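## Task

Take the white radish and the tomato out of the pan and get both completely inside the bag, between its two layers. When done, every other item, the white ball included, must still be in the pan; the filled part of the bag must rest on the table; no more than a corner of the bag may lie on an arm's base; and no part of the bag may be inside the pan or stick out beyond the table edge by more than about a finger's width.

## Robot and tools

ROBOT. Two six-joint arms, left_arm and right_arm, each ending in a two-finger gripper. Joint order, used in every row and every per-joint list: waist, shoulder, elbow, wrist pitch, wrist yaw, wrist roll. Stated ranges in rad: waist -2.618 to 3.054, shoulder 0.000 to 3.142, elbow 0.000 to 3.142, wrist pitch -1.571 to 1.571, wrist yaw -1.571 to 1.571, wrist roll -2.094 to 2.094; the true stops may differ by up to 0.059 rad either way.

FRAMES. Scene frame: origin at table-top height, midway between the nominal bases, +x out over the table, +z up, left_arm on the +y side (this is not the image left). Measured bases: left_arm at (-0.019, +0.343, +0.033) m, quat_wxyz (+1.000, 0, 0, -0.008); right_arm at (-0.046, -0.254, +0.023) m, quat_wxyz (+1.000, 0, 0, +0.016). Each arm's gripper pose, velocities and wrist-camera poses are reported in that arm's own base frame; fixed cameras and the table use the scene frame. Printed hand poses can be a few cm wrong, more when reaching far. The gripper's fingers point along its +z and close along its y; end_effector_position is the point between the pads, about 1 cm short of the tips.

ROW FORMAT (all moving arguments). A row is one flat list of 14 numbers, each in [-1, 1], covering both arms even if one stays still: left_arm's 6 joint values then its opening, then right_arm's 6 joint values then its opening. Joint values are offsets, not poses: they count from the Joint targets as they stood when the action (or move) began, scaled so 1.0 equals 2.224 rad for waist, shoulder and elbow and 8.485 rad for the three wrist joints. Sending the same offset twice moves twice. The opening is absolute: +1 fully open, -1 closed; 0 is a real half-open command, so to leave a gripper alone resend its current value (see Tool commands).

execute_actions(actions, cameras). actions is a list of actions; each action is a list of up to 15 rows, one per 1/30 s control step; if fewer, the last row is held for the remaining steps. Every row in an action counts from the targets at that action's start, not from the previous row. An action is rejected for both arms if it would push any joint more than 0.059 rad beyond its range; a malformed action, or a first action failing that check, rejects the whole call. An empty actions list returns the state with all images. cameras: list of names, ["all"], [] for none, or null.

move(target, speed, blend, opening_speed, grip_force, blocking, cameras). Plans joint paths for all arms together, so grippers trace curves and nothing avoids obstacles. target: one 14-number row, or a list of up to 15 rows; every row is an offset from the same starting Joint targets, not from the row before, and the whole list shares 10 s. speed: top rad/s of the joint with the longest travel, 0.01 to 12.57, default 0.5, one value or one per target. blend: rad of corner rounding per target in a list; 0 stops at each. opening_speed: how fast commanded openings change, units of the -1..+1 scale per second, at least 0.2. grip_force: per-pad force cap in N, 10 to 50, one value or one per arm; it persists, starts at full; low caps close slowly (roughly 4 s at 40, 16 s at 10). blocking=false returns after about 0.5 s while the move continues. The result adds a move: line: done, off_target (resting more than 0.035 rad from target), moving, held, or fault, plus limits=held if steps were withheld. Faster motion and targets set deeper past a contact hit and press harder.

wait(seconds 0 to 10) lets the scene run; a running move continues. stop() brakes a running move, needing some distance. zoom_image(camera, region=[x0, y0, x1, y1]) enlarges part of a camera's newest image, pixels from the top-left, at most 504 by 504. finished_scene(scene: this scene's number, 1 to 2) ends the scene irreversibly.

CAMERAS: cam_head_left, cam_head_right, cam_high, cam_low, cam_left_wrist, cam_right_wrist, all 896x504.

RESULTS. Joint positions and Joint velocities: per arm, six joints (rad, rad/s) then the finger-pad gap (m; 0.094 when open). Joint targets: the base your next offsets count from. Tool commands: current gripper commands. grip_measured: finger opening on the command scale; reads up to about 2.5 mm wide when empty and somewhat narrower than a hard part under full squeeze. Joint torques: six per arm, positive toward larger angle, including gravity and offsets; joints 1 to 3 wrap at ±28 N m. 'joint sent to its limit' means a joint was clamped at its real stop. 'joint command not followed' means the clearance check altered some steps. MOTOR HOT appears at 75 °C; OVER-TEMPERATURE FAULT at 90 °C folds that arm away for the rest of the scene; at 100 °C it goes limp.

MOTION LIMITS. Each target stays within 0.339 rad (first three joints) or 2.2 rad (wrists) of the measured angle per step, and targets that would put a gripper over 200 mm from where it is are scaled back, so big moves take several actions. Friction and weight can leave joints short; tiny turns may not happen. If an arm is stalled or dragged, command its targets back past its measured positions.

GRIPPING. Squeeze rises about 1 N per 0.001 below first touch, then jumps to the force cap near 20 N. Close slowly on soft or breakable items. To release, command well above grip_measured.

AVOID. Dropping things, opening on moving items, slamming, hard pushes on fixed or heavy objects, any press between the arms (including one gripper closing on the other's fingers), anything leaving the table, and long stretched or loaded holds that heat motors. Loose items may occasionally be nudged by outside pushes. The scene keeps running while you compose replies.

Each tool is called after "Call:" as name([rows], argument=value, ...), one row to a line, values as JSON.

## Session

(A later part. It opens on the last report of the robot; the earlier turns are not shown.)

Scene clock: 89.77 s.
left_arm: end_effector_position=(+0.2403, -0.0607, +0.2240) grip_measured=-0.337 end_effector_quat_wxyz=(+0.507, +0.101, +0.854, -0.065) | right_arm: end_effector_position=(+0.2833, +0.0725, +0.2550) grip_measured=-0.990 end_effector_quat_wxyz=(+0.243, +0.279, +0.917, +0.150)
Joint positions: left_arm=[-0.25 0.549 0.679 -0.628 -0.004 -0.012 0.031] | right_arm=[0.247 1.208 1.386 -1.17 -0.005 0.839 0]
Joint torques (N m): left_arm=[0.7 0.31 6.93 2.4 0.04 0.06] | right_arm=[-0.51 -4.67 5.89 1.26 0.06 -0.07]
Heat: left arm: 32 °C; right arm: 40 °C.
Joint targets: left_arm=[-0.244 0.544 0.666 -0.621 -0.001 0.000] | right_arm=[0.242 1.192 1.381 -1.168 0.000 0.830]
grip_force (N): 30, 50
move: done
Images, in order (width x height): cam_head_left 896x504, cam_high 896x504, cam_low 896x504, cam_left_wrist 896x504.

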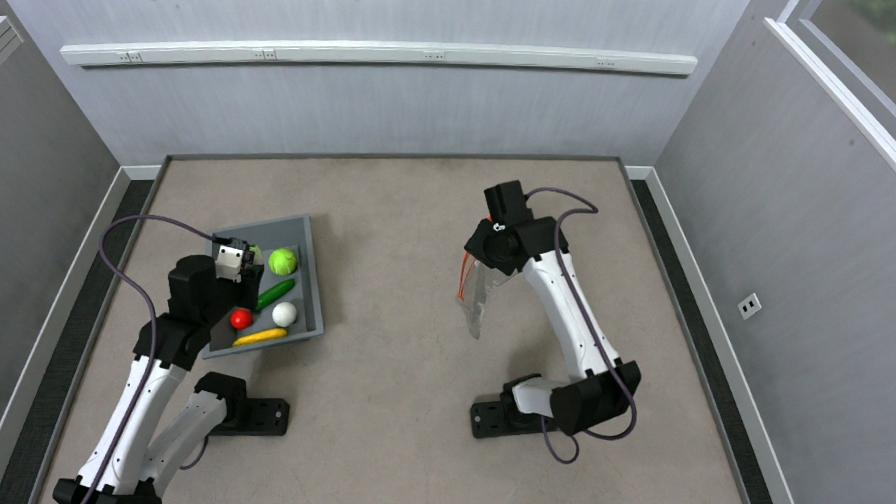

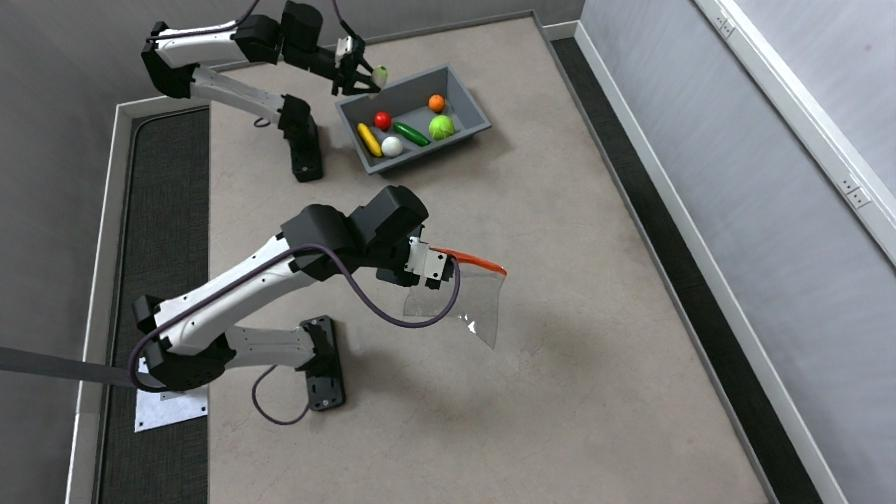

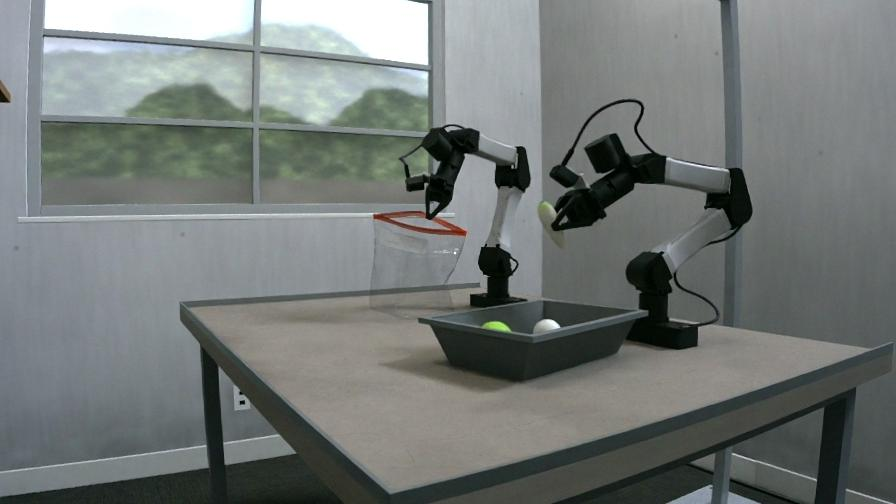

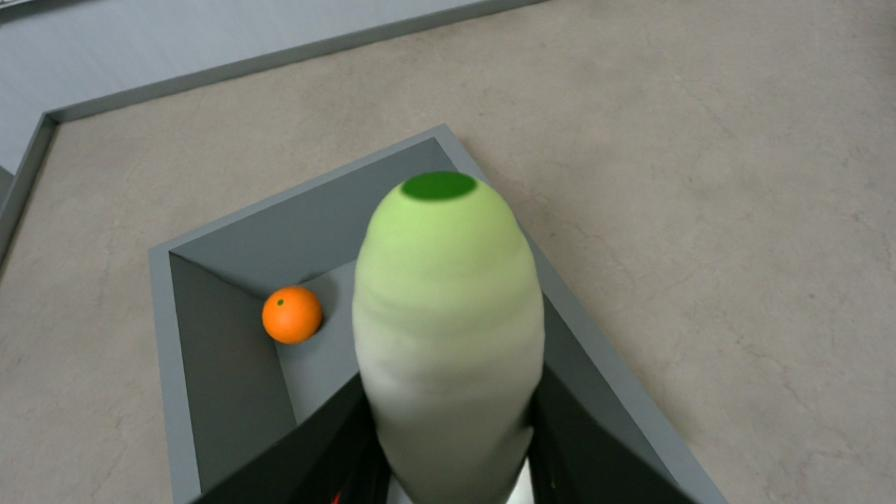

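Call:
move(target=[-0.16, 0, 0, 0, 0, 0, -0.45, 0.1632, 0.1025, -0.0286, 0.0337, 0, 0.0436, -1], speed=0.4, cameras=["cam_head_left", "cam_right_wrist", "cam_low", "cam_left_wrist", "cam_high"])

Call:
zoom_image(camera="cam_low", region=[370, 170, 570, 350])

Call:
zoom_image(camera="cam_left_wrist", region=[400, 0, 896, 400])

Call:
zoom_image(camera="cam_high", region=[320, 120, 560, 360])

Scene clock: 92.73 s.
left_arm: end_effector_position=(+0.2058, -0.1381, +0.2240) grip_measured=-0.337 end_effector_quat_wxyz=(+0.488, +0.246, +0.824, -0.151) | right_arm: end_effector_position=(+0.2991, +0.2059, +0.2028) grip_measured=-0.990 end_effector_quat_wxyz=(+0.175, +0.279, +0.917, +0.223)
Joint positions: left_arm=[-0.593 0.549 0.679 -0.628 -0.004 -0.012 0.031] | right_arm=[0.601 1.413 1.319 -0.901 -0.004 1.193 0]
Joint torques (N m): left_arm=[-0.27 0.34 6.91 2.4 0.03 0.05] | right_arm=[0.39 -4.79 6.72 1.4 0.06 0.07]
Heat: left arm: 32 °C; right arm: 39 °C.
Joint targets: left_arm=[-0.600 0.544 0.666 -0.621 -0.001 0.000] | right_arm=[0.605 1.420 1.317 -0.882 0.000 1.200]
grip_force (N): 30, 50
move: done
Images, in order (width x height): cam_head_left 896x504, cam_high 896x504, cam_low 896x504, cam_left_wrist 896x504, cam_right_wrist 896x504.

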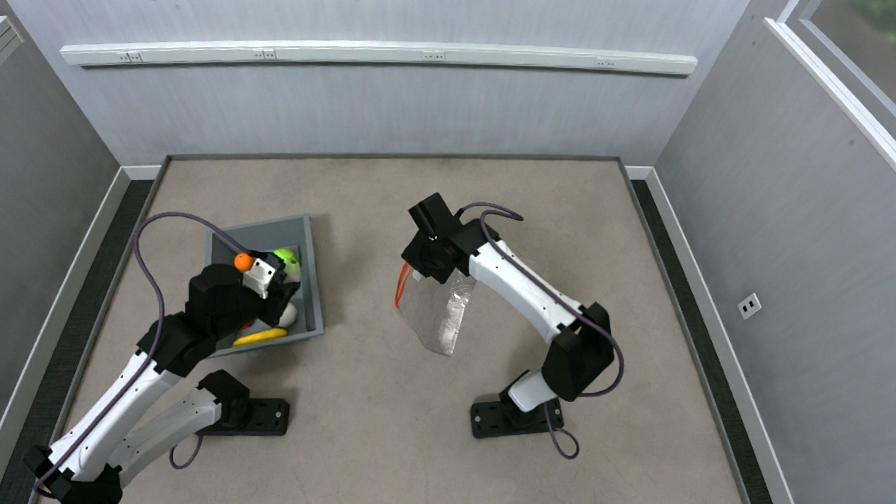

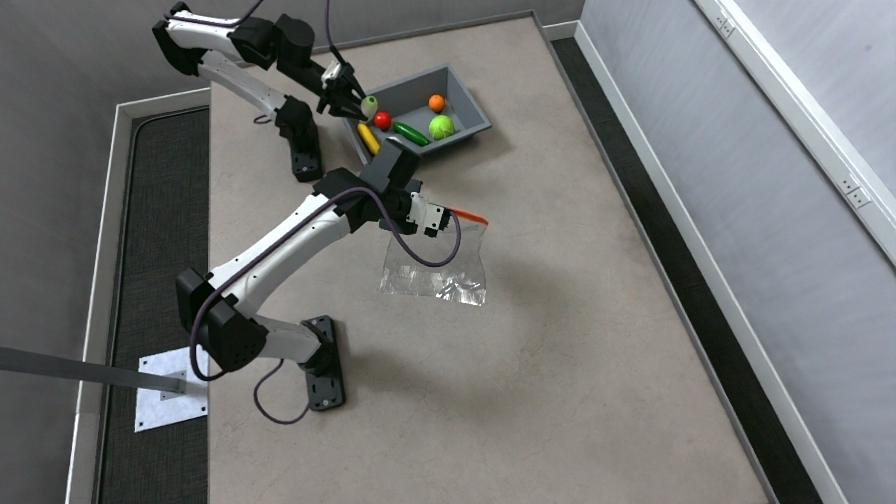

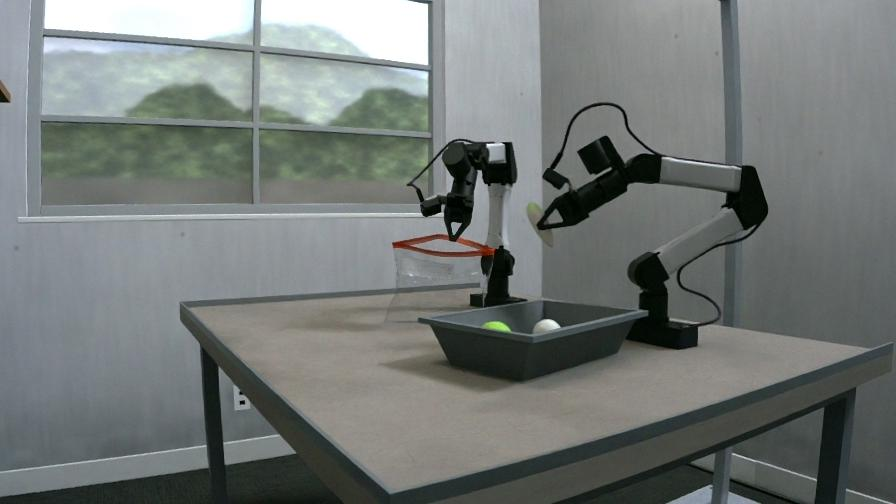

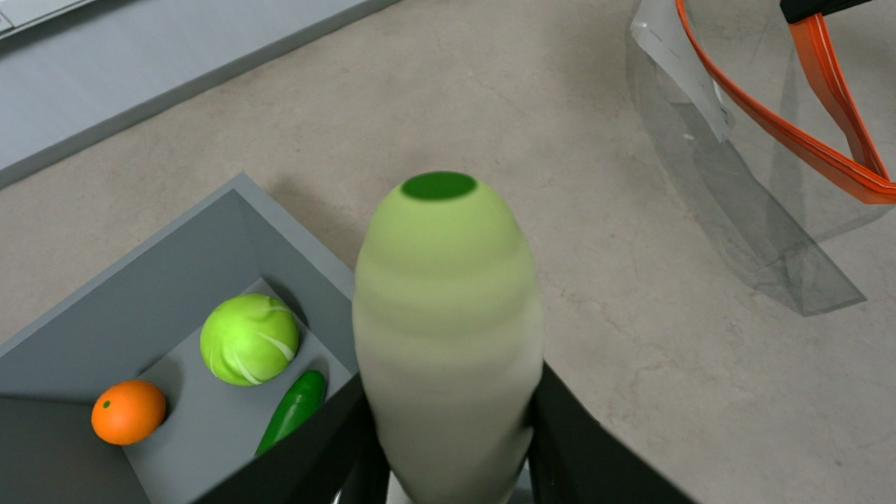

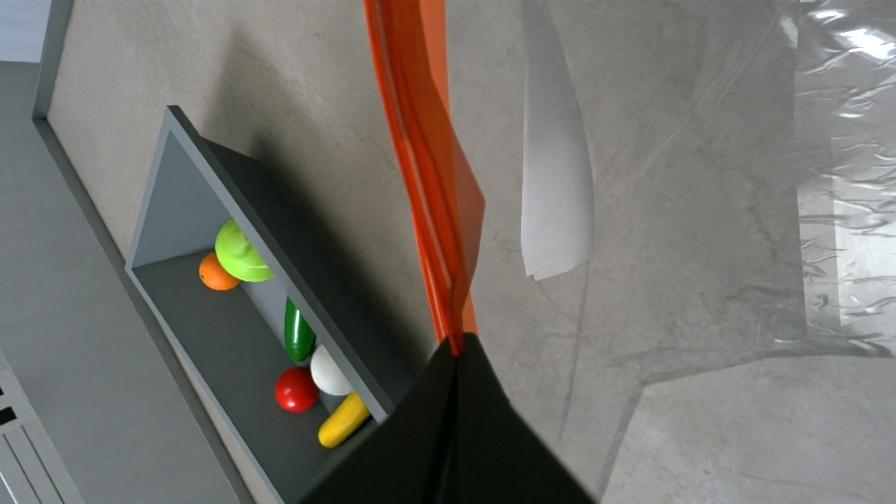

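Scaled by 2.520 from the camera's 896x504 image, which has a finer 1280x720 frame.

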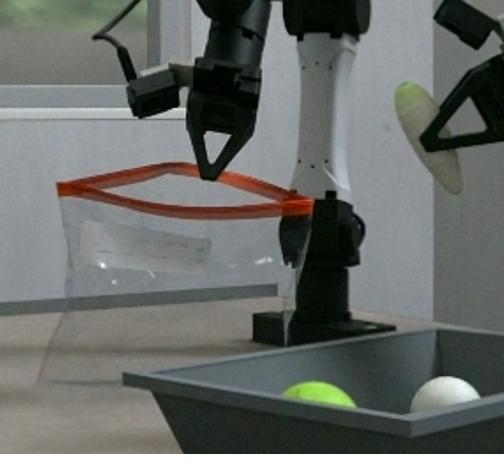

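Scaled by 1.016 from the camera's 896x504 image, which has a finer 1280x720 frame.

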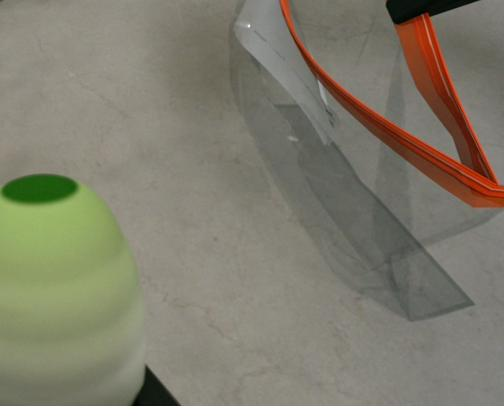

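Scaled by 2.100 from the camera's 896x504 image, which has a finer 1280x720 frame.

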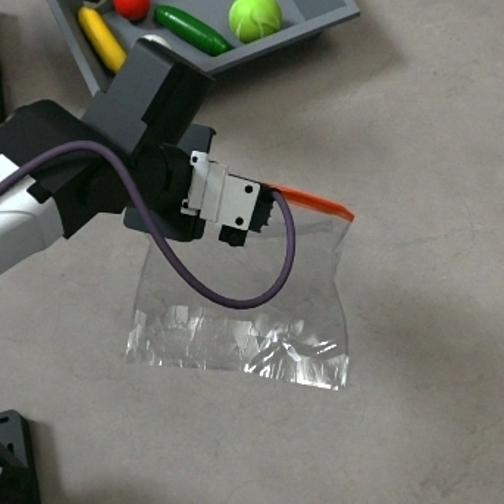

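Call:
move(target=[-0.1457, 0.272, 0.1425, 0.0574, 0, 0, -0.45, 0, 0, 0, 0, 0, 0, -1], speed=0.5, cameras=["cam_head_left", "cam_low", "cam_left_wrist", "cam_high", "cam_right_wrist"])

Call:
zoom_image(camera="cam_low", region=[370, 170, 570, 350])

Call:
zoom_image(camera="cam_high", region=[320, 80, 560, 320])

Call:
zoom_image(camera="cam_head_left", region=[300, 180, 540, 400])

Scene clock: 96.07 s.
left_arm: end_effector_position=(+0.2412, -0.3154, +0.2870) grip_measured=-0.337 end_effector_quat_wxyz=(+0.521, +0.356, +0.731, -0.260) | right_arm: end_effector_position=(+0.2991, +0.2060, +0.2028) grip_measured=-0.990 end_effector_quat_wxyz=(+0.175, +0.279, +0.917, +0.223)
Joint positions: left_arm=[-0.919 1.143 0.956 -0.142 -0.003 -0.012 0.031] | right_arm=[0.601 1.413 1.319 -0.9 -0.004 1.194 0]
Joint torques (N m): left_arm=[-0.14 -3.3 11.4 2.49 0.03 0.05] | right_arm=[0.4 -4.78 6.71 1.4 0.06 0.09]
Heat: left arm: 33 °C; right arm: 39 °C.
Joint targets: left_arm=[-0.924 1.149 0.983 -0.134 -0.001 0.000] | right_arm=[0.605 1.420 1.317 -0.882 0.000 1.200]
grip_force (N): 30, 50
move: done
Images, in order (width x height): cam_head_left 896x504, cam_high 896x504, cam_low 896x504, cam_left_wrist 896x504, cam_right_wrist 896x504.

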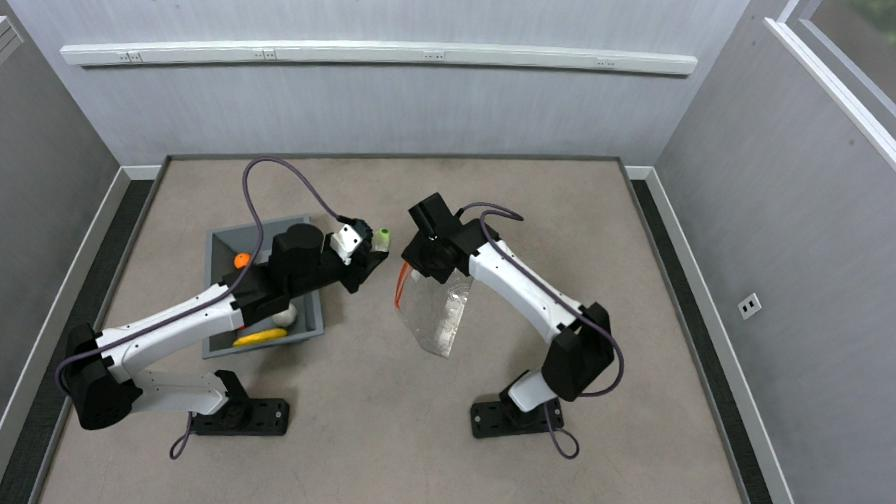

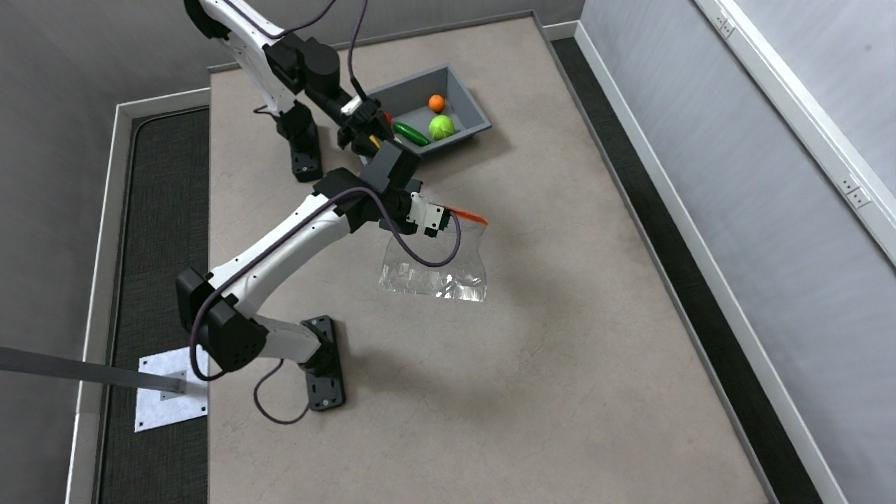

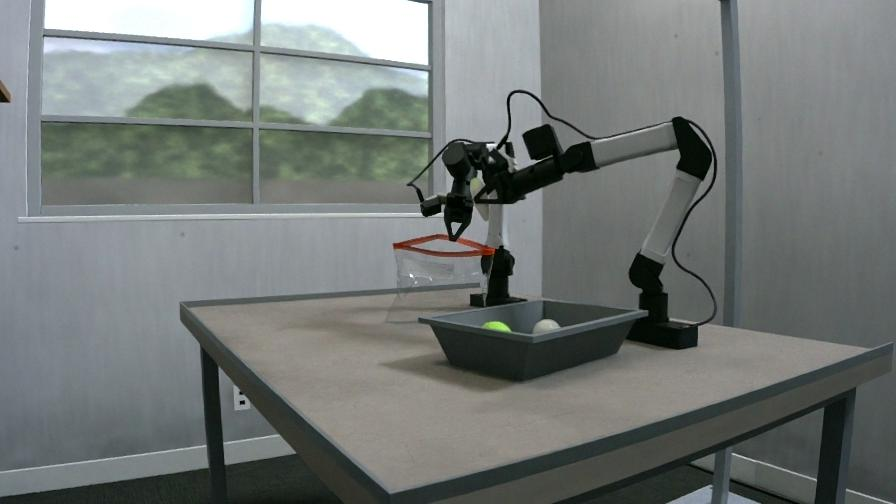

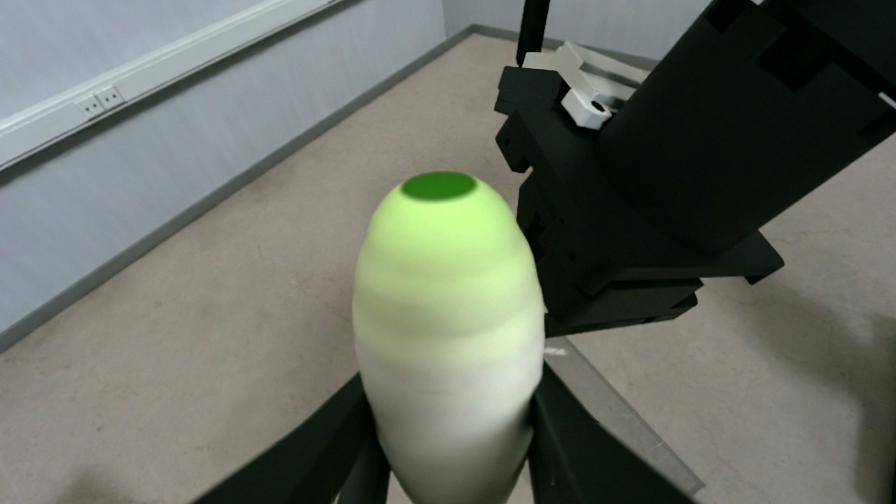

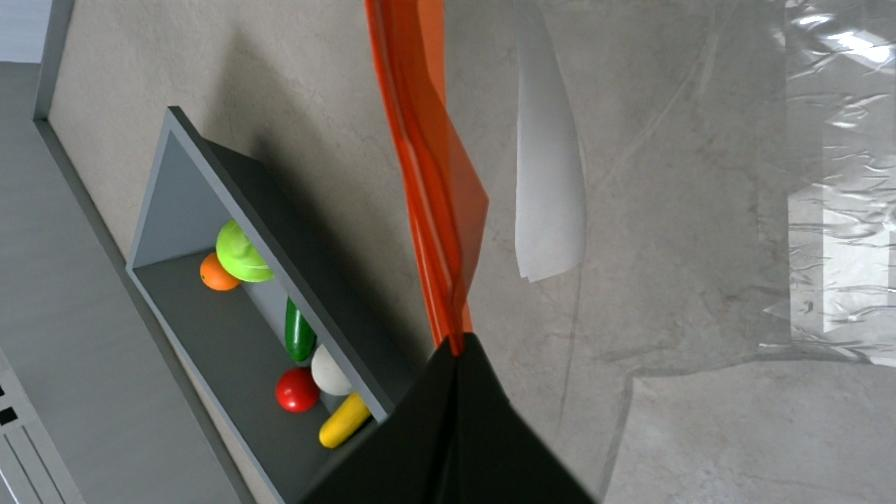

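Scaled by 2.520 from the camera's 896x504 image, which has a finer 1280x720 frame.

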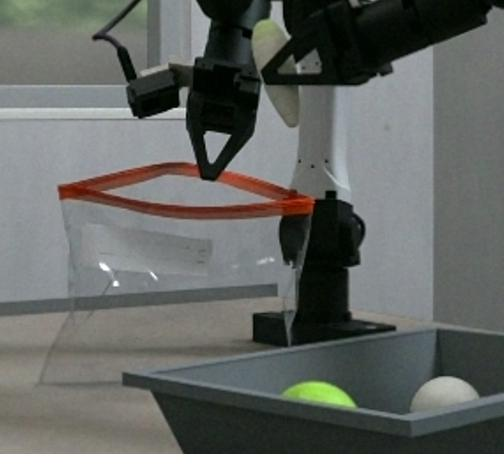

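Scaled by 2.100 from the camera's 896x504 image, which has a finer 1280x720 frame.

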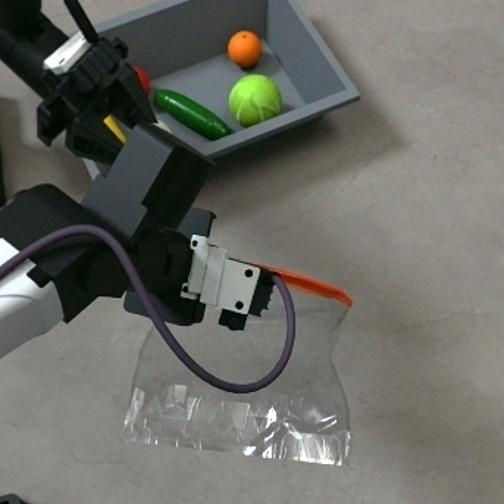

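Scaled by 2.100 from the camera's 896x504 image, which has a finer 1280x720 frame.

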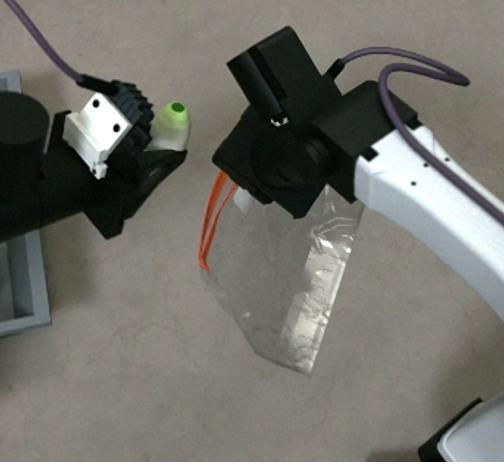

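Call:
move(target=[0.0135, 0.1448, -0.0216, 0.0625, 0, 0, -0.45, 0, 0, 0, 0, 0, 0, -1], speed=0.3, cameras=["cam_head_left", "cam_low", "cam_left_wrist", "cam_head_right", "cam_right_wrist"])

Call:
zoom_image(camera="cam_low", region=[370, 170, 570, 350])

Call:
zoom_image(camera="cam_head_left", region=[320, 180, 500, 360])

Scene clock: 100.93 s.
left_arm: end_effector_position=(+0.2984, -0.3756, +0.2766) grip_measured=-0.337 end_effector_quat_wxyz=(+0.594, +0.322, +0.678, -0.290) | right_arm: end_effector_position=(+0.2992, +0.2060, +0.2029) grip_measured=-0.990 end_effector_quat_wxyz=(+0.176, +0.279, +0.917, +0.223)
Joint positions: left_arm=[-0.9 1.46 0.946 0.389 -0.003 -0.011 0.031] | right_arm=[0.601 1.413 1.319 -0.9 -0.004 1.194 0]
Joint torques (N m): left_arm=[0.76 -5.59 7.46 2.53 0.03 0.05] | right_arm=[0.39 -4.78 6.71 1.39 0.06 0.09]
Heat: left arm: 33 °C; right arm: 38 °C.
Joint targets: left_arm=[-0.894 1.472 0.935 0.397 -0.001 0.000] | right_arm=[0.605 1.420 1.317 -0.882 0.000 1.200]
grip_force (N): 30, 50
move: done
Images, in order (width x height): cam_head_left 896x504, cam_head_right 896x504, cam_low 896x504, cam_left_wrist 896x504, cam_right_wrist 896x504.

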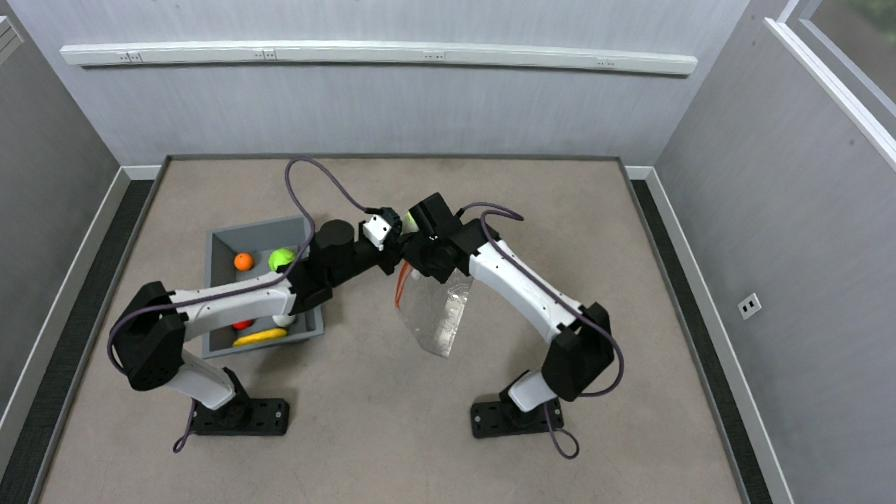

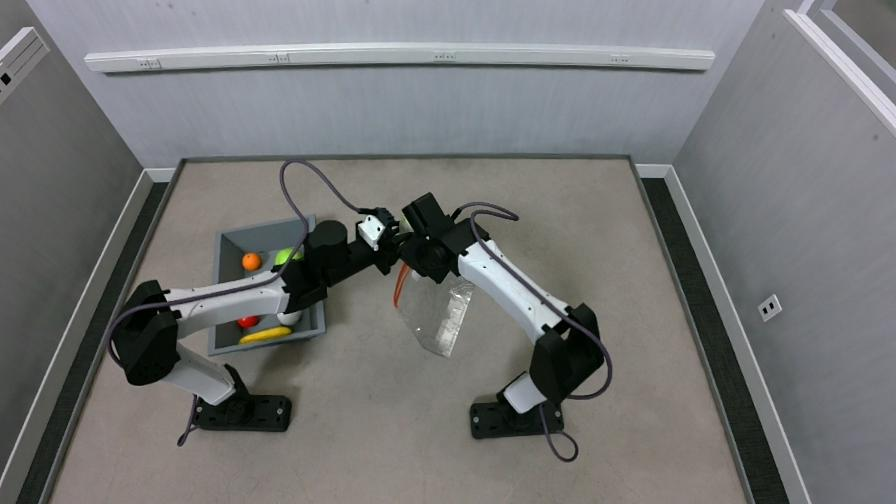

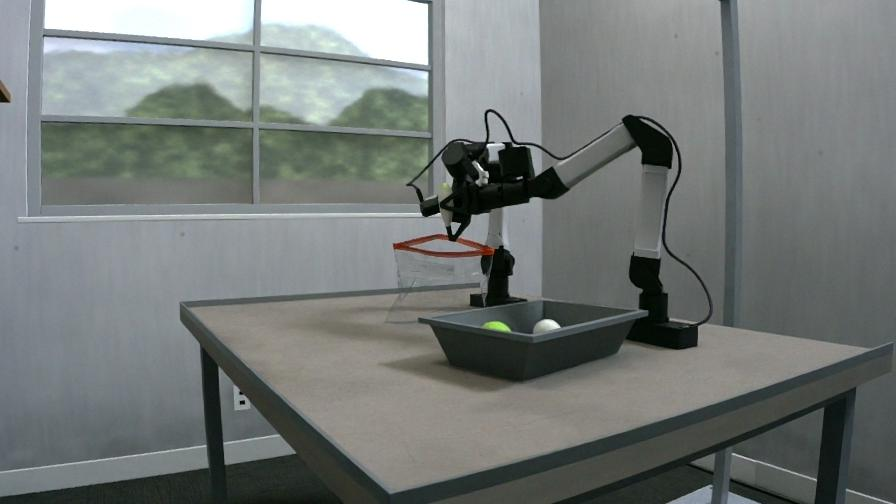

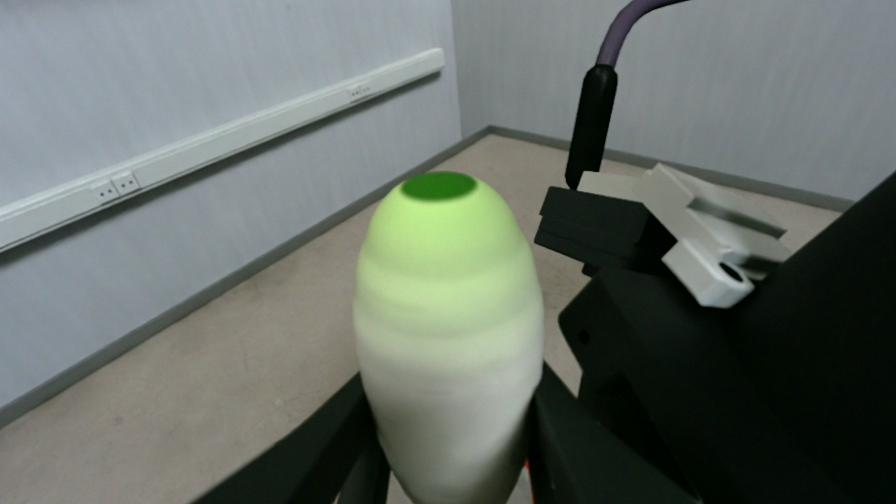

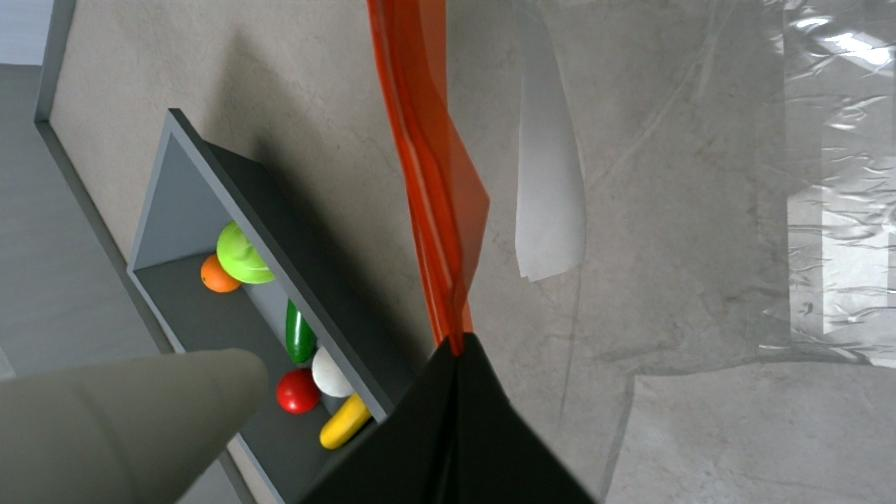

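Scaled by 2.520 from the camera's 896x504 image, which has a finer 1280x720 frame.

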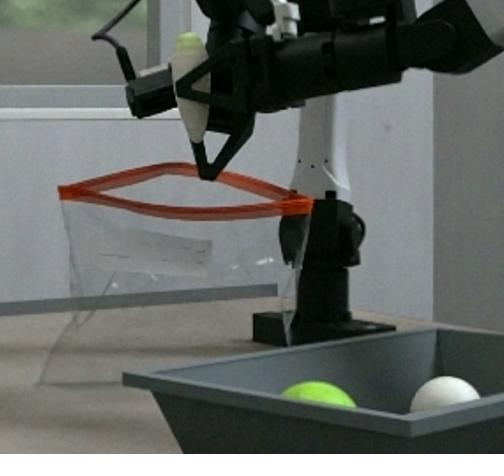

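Scaled by 2.800 from the camera's 896x504 image, which has a finer 1280x720 frame.

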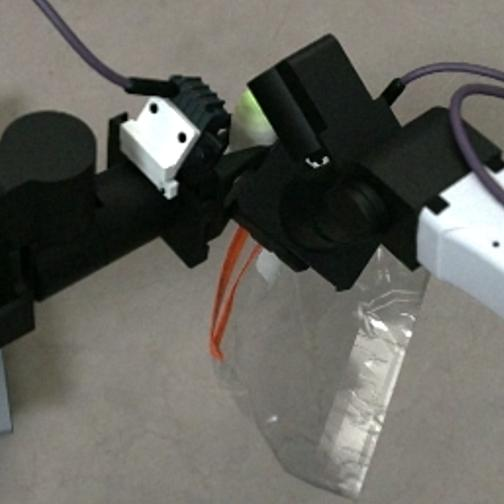

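Call:
move(target=[0.002, 0.0517, -0.0737, 0.0328, 0, 0, -0.45, 0, 0, 0, 0, 0, 0, -1], speed=0.12, cameras=["cam_head_left", "cam_low", "cam_left_wrist", "cam_right_wrist"])

Call:
zoom_image(camera="cam_low", region=[370, 170, 570, 350])

Call:
zoom_image(camera="cam_head_left", region=[320, 180, 500, 360])

Scene clock: 104.73 s.
left_arm: end_effector_position=(+0.3017, -0.3753, +0.2152) grip_measured=-0.337 end_effector_quat_wxyz=(+0.596, +0.319, +0.678, -0.289) | right_arm: end_effector_position=(+0.2993, +0.2061, +0.2029) grip_measured=-0.990 end_effector_quat_wxyz=(+0.176, +0.279, +0.917, +0.224)
Joint positions: left_arm=[-0.895 1.572 0.782 0.667 -0.003 -0.011 0.031] | right_arm=[0.601 1.413 1.319 -0.9 -0.004 1.194 0]
Joint torques (N m): left_arm=[0.64 -5.71 6.72 2.56 0.04 0.05] | right_arm=[0.39 -4.78 6.71 1.38 0.05 0.09]
Heat: left arm: 34 °C; right arm: 37 °C.
Joint targets: left_arm=[-0.889 1.587 0.771 0.675 -0.001 0.000] | right_arm=[0.605 1.420 1.317 -0.882 0.000 1.200]
grip_force (N): 30, 50
move: done
Images, in order (width x height): cam_head_left 896x504, cam_low 896x504, cam_left_wrist 896x504, cam_right_wrist 896x504.

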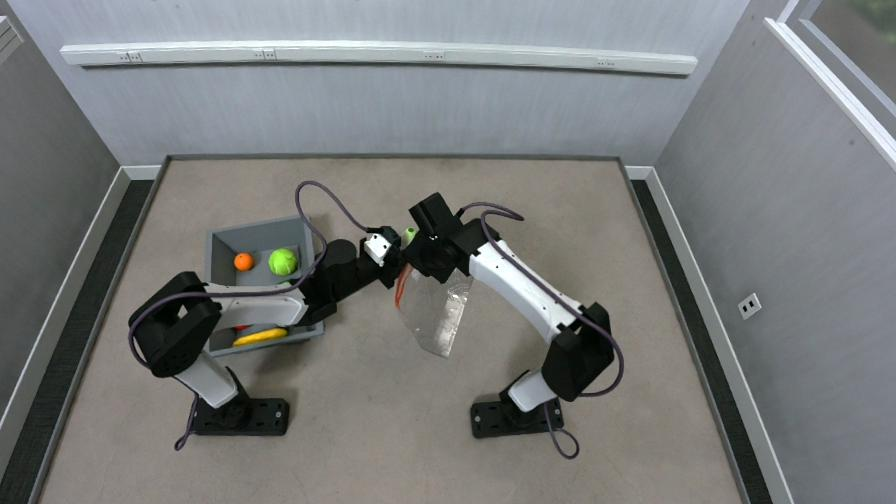

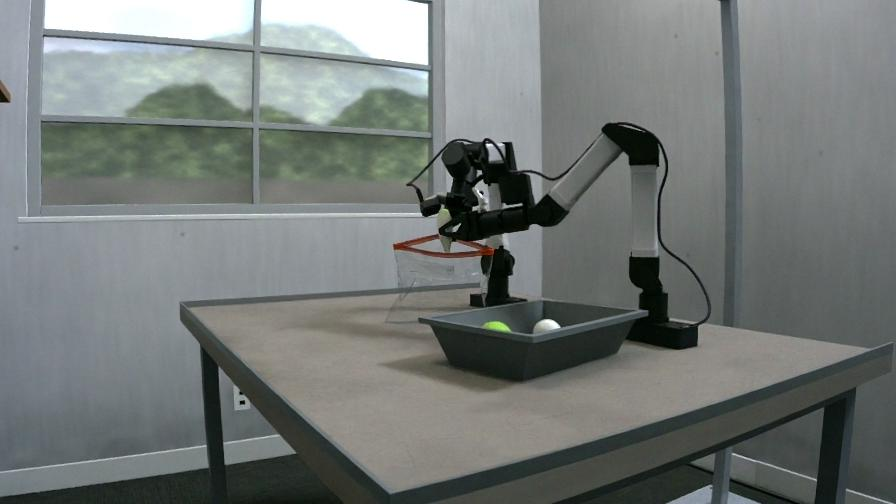

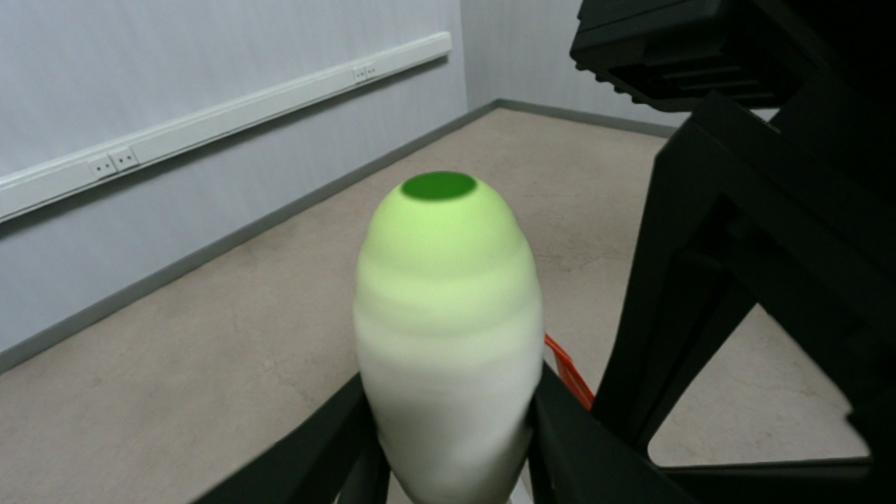

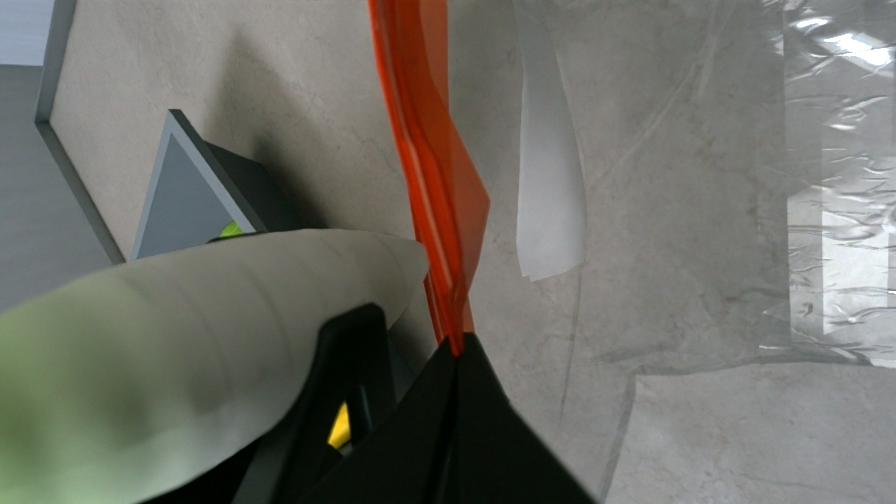

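Scaled by 2.520 from the camera's 896x504 image, which has a finer 1280x720 frame.

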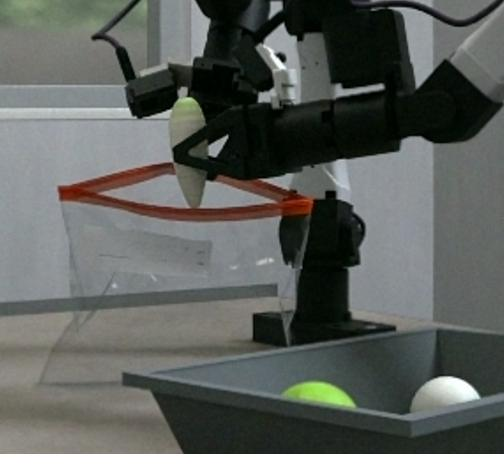

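Scaled by 2.800 from the camera's 896x504 image, which has a finer 1280x720 frame.

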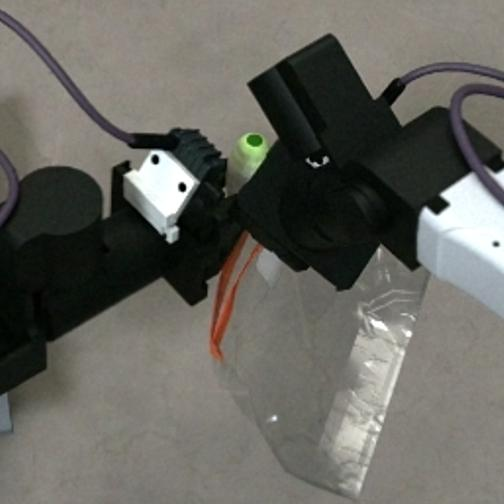

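Call:
move([
  [0, -0.0517, 0.0737, -0.0328, 0, 0, -0.45, 0, 0, 0, 0, 0, 0, -1],
  [0, -0.1678, 0.1581, -0.0865, 0, 0, -0.45, 0, 0, 0, 0, 0, 0, -1],
  [0, -0.1678, 0.1581, -0.0865, 0, 0, -0.45, -0.002, 0.0442, 0.1987, -0.0423, 0, 0, -1],
], speed=[0.3, 0.5, 0.4], blend=0.04, cameras=["cam_head_left", "cam_low", "cam_left_wrist", "cam_right_wrist", "cam_high"])

Call:
zoom_image(camera="cam_low", region=[370, 150, 570, 350])

Call:
zoom_image(camera="cam_high", region=[320, 120, 560, 360])

Scene clock: 110.67 s.
left_arm: end_effector_position=(+0.2672, -0.3304, +0.3513) grip_measured=-0.337 end_effector_quat_wxyz=(+0.582, +0.324, +0.690, -0.281) | right_arm: end_effector_position=(+0.2954, +0.2035, +0.2806) grip_measured=-0.990 end_effector_quat_wxyz=(+0.170, +0.280, +0.920, +0.217)
Joint positions: left_arm=[-0.892 1.222 1.102 -0.044 -0.003 -0.011 0.031] | right_arm=[0.601 1.504 1.733 -1.242 -0.005 1.194 0]
Joint torques (N m): left_arm=[0.39 -5.18 10.7 2.28 0.03 0.04] | right_arm=[-0.02 -4.31 8.75 1.19 0.06 0.08]
Heat: left arm: 34 °C; right arm: 37 °C.
Joint targets: left_arm=[-0.889 1.213 1.122 -0.059 -0.001 0.000] | right_arm=[0.600 1.518 1.759 -1.241 0.000 1.200]
grip_force (N): 30, 50
move: done
Images, in order (width x height): cam_head_left 896x504, cam_high 896x504, cam_low 896x504, cam_left_wrist 896x504, cam_right_wrist 896x504.

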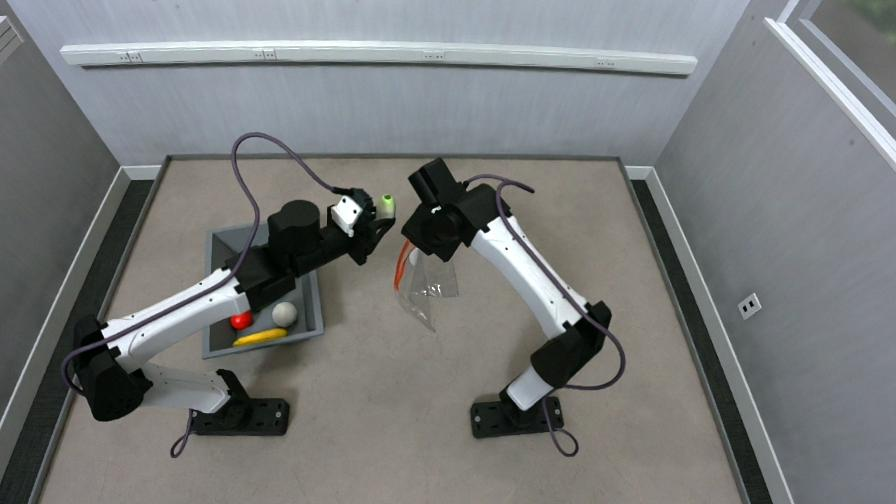

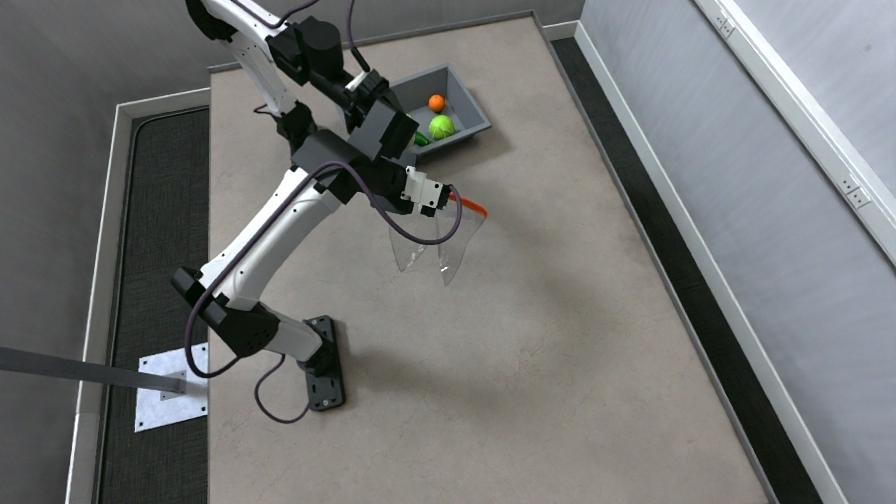

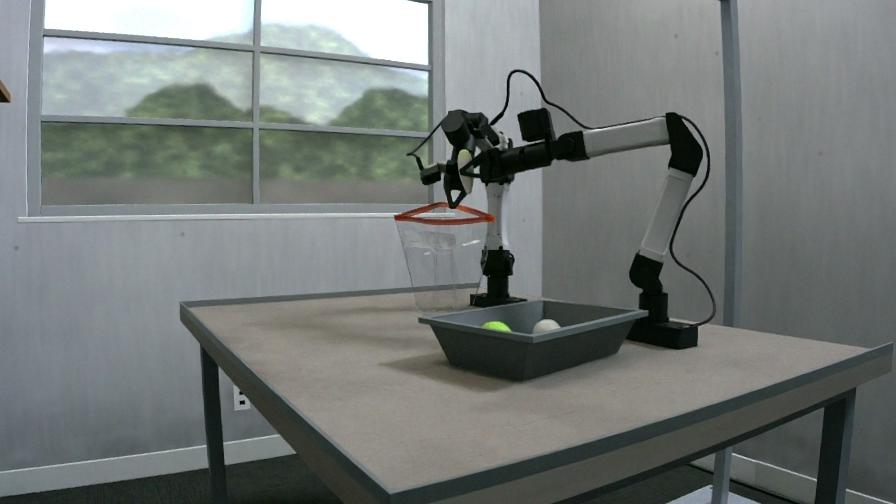

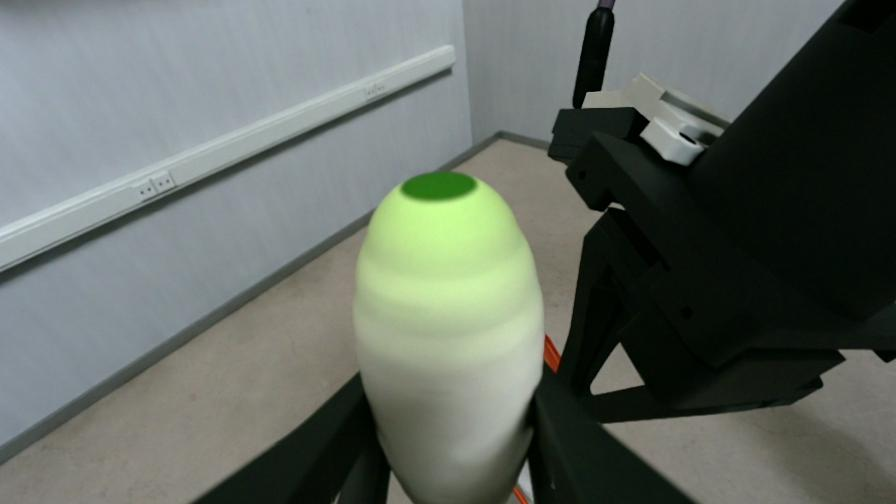

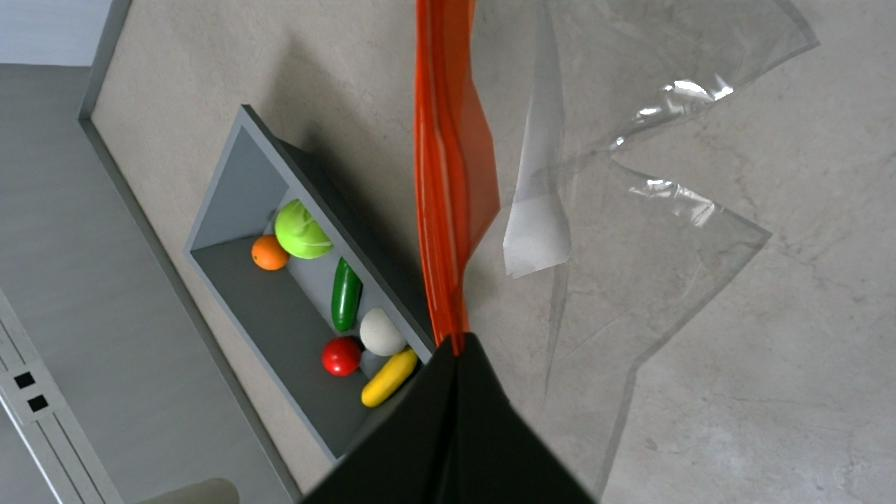

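Scaled by 2.520 from the camera's 896x504 image, which has a finer 1280x720 frame.

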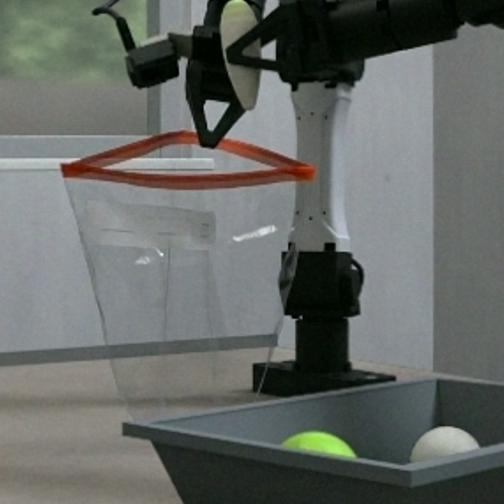

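Scaled by 2.100 from the camera's 896x504 image, which has a finer 1280x720 frame.

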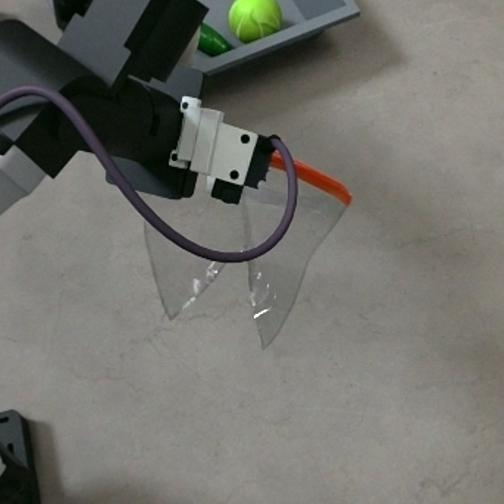

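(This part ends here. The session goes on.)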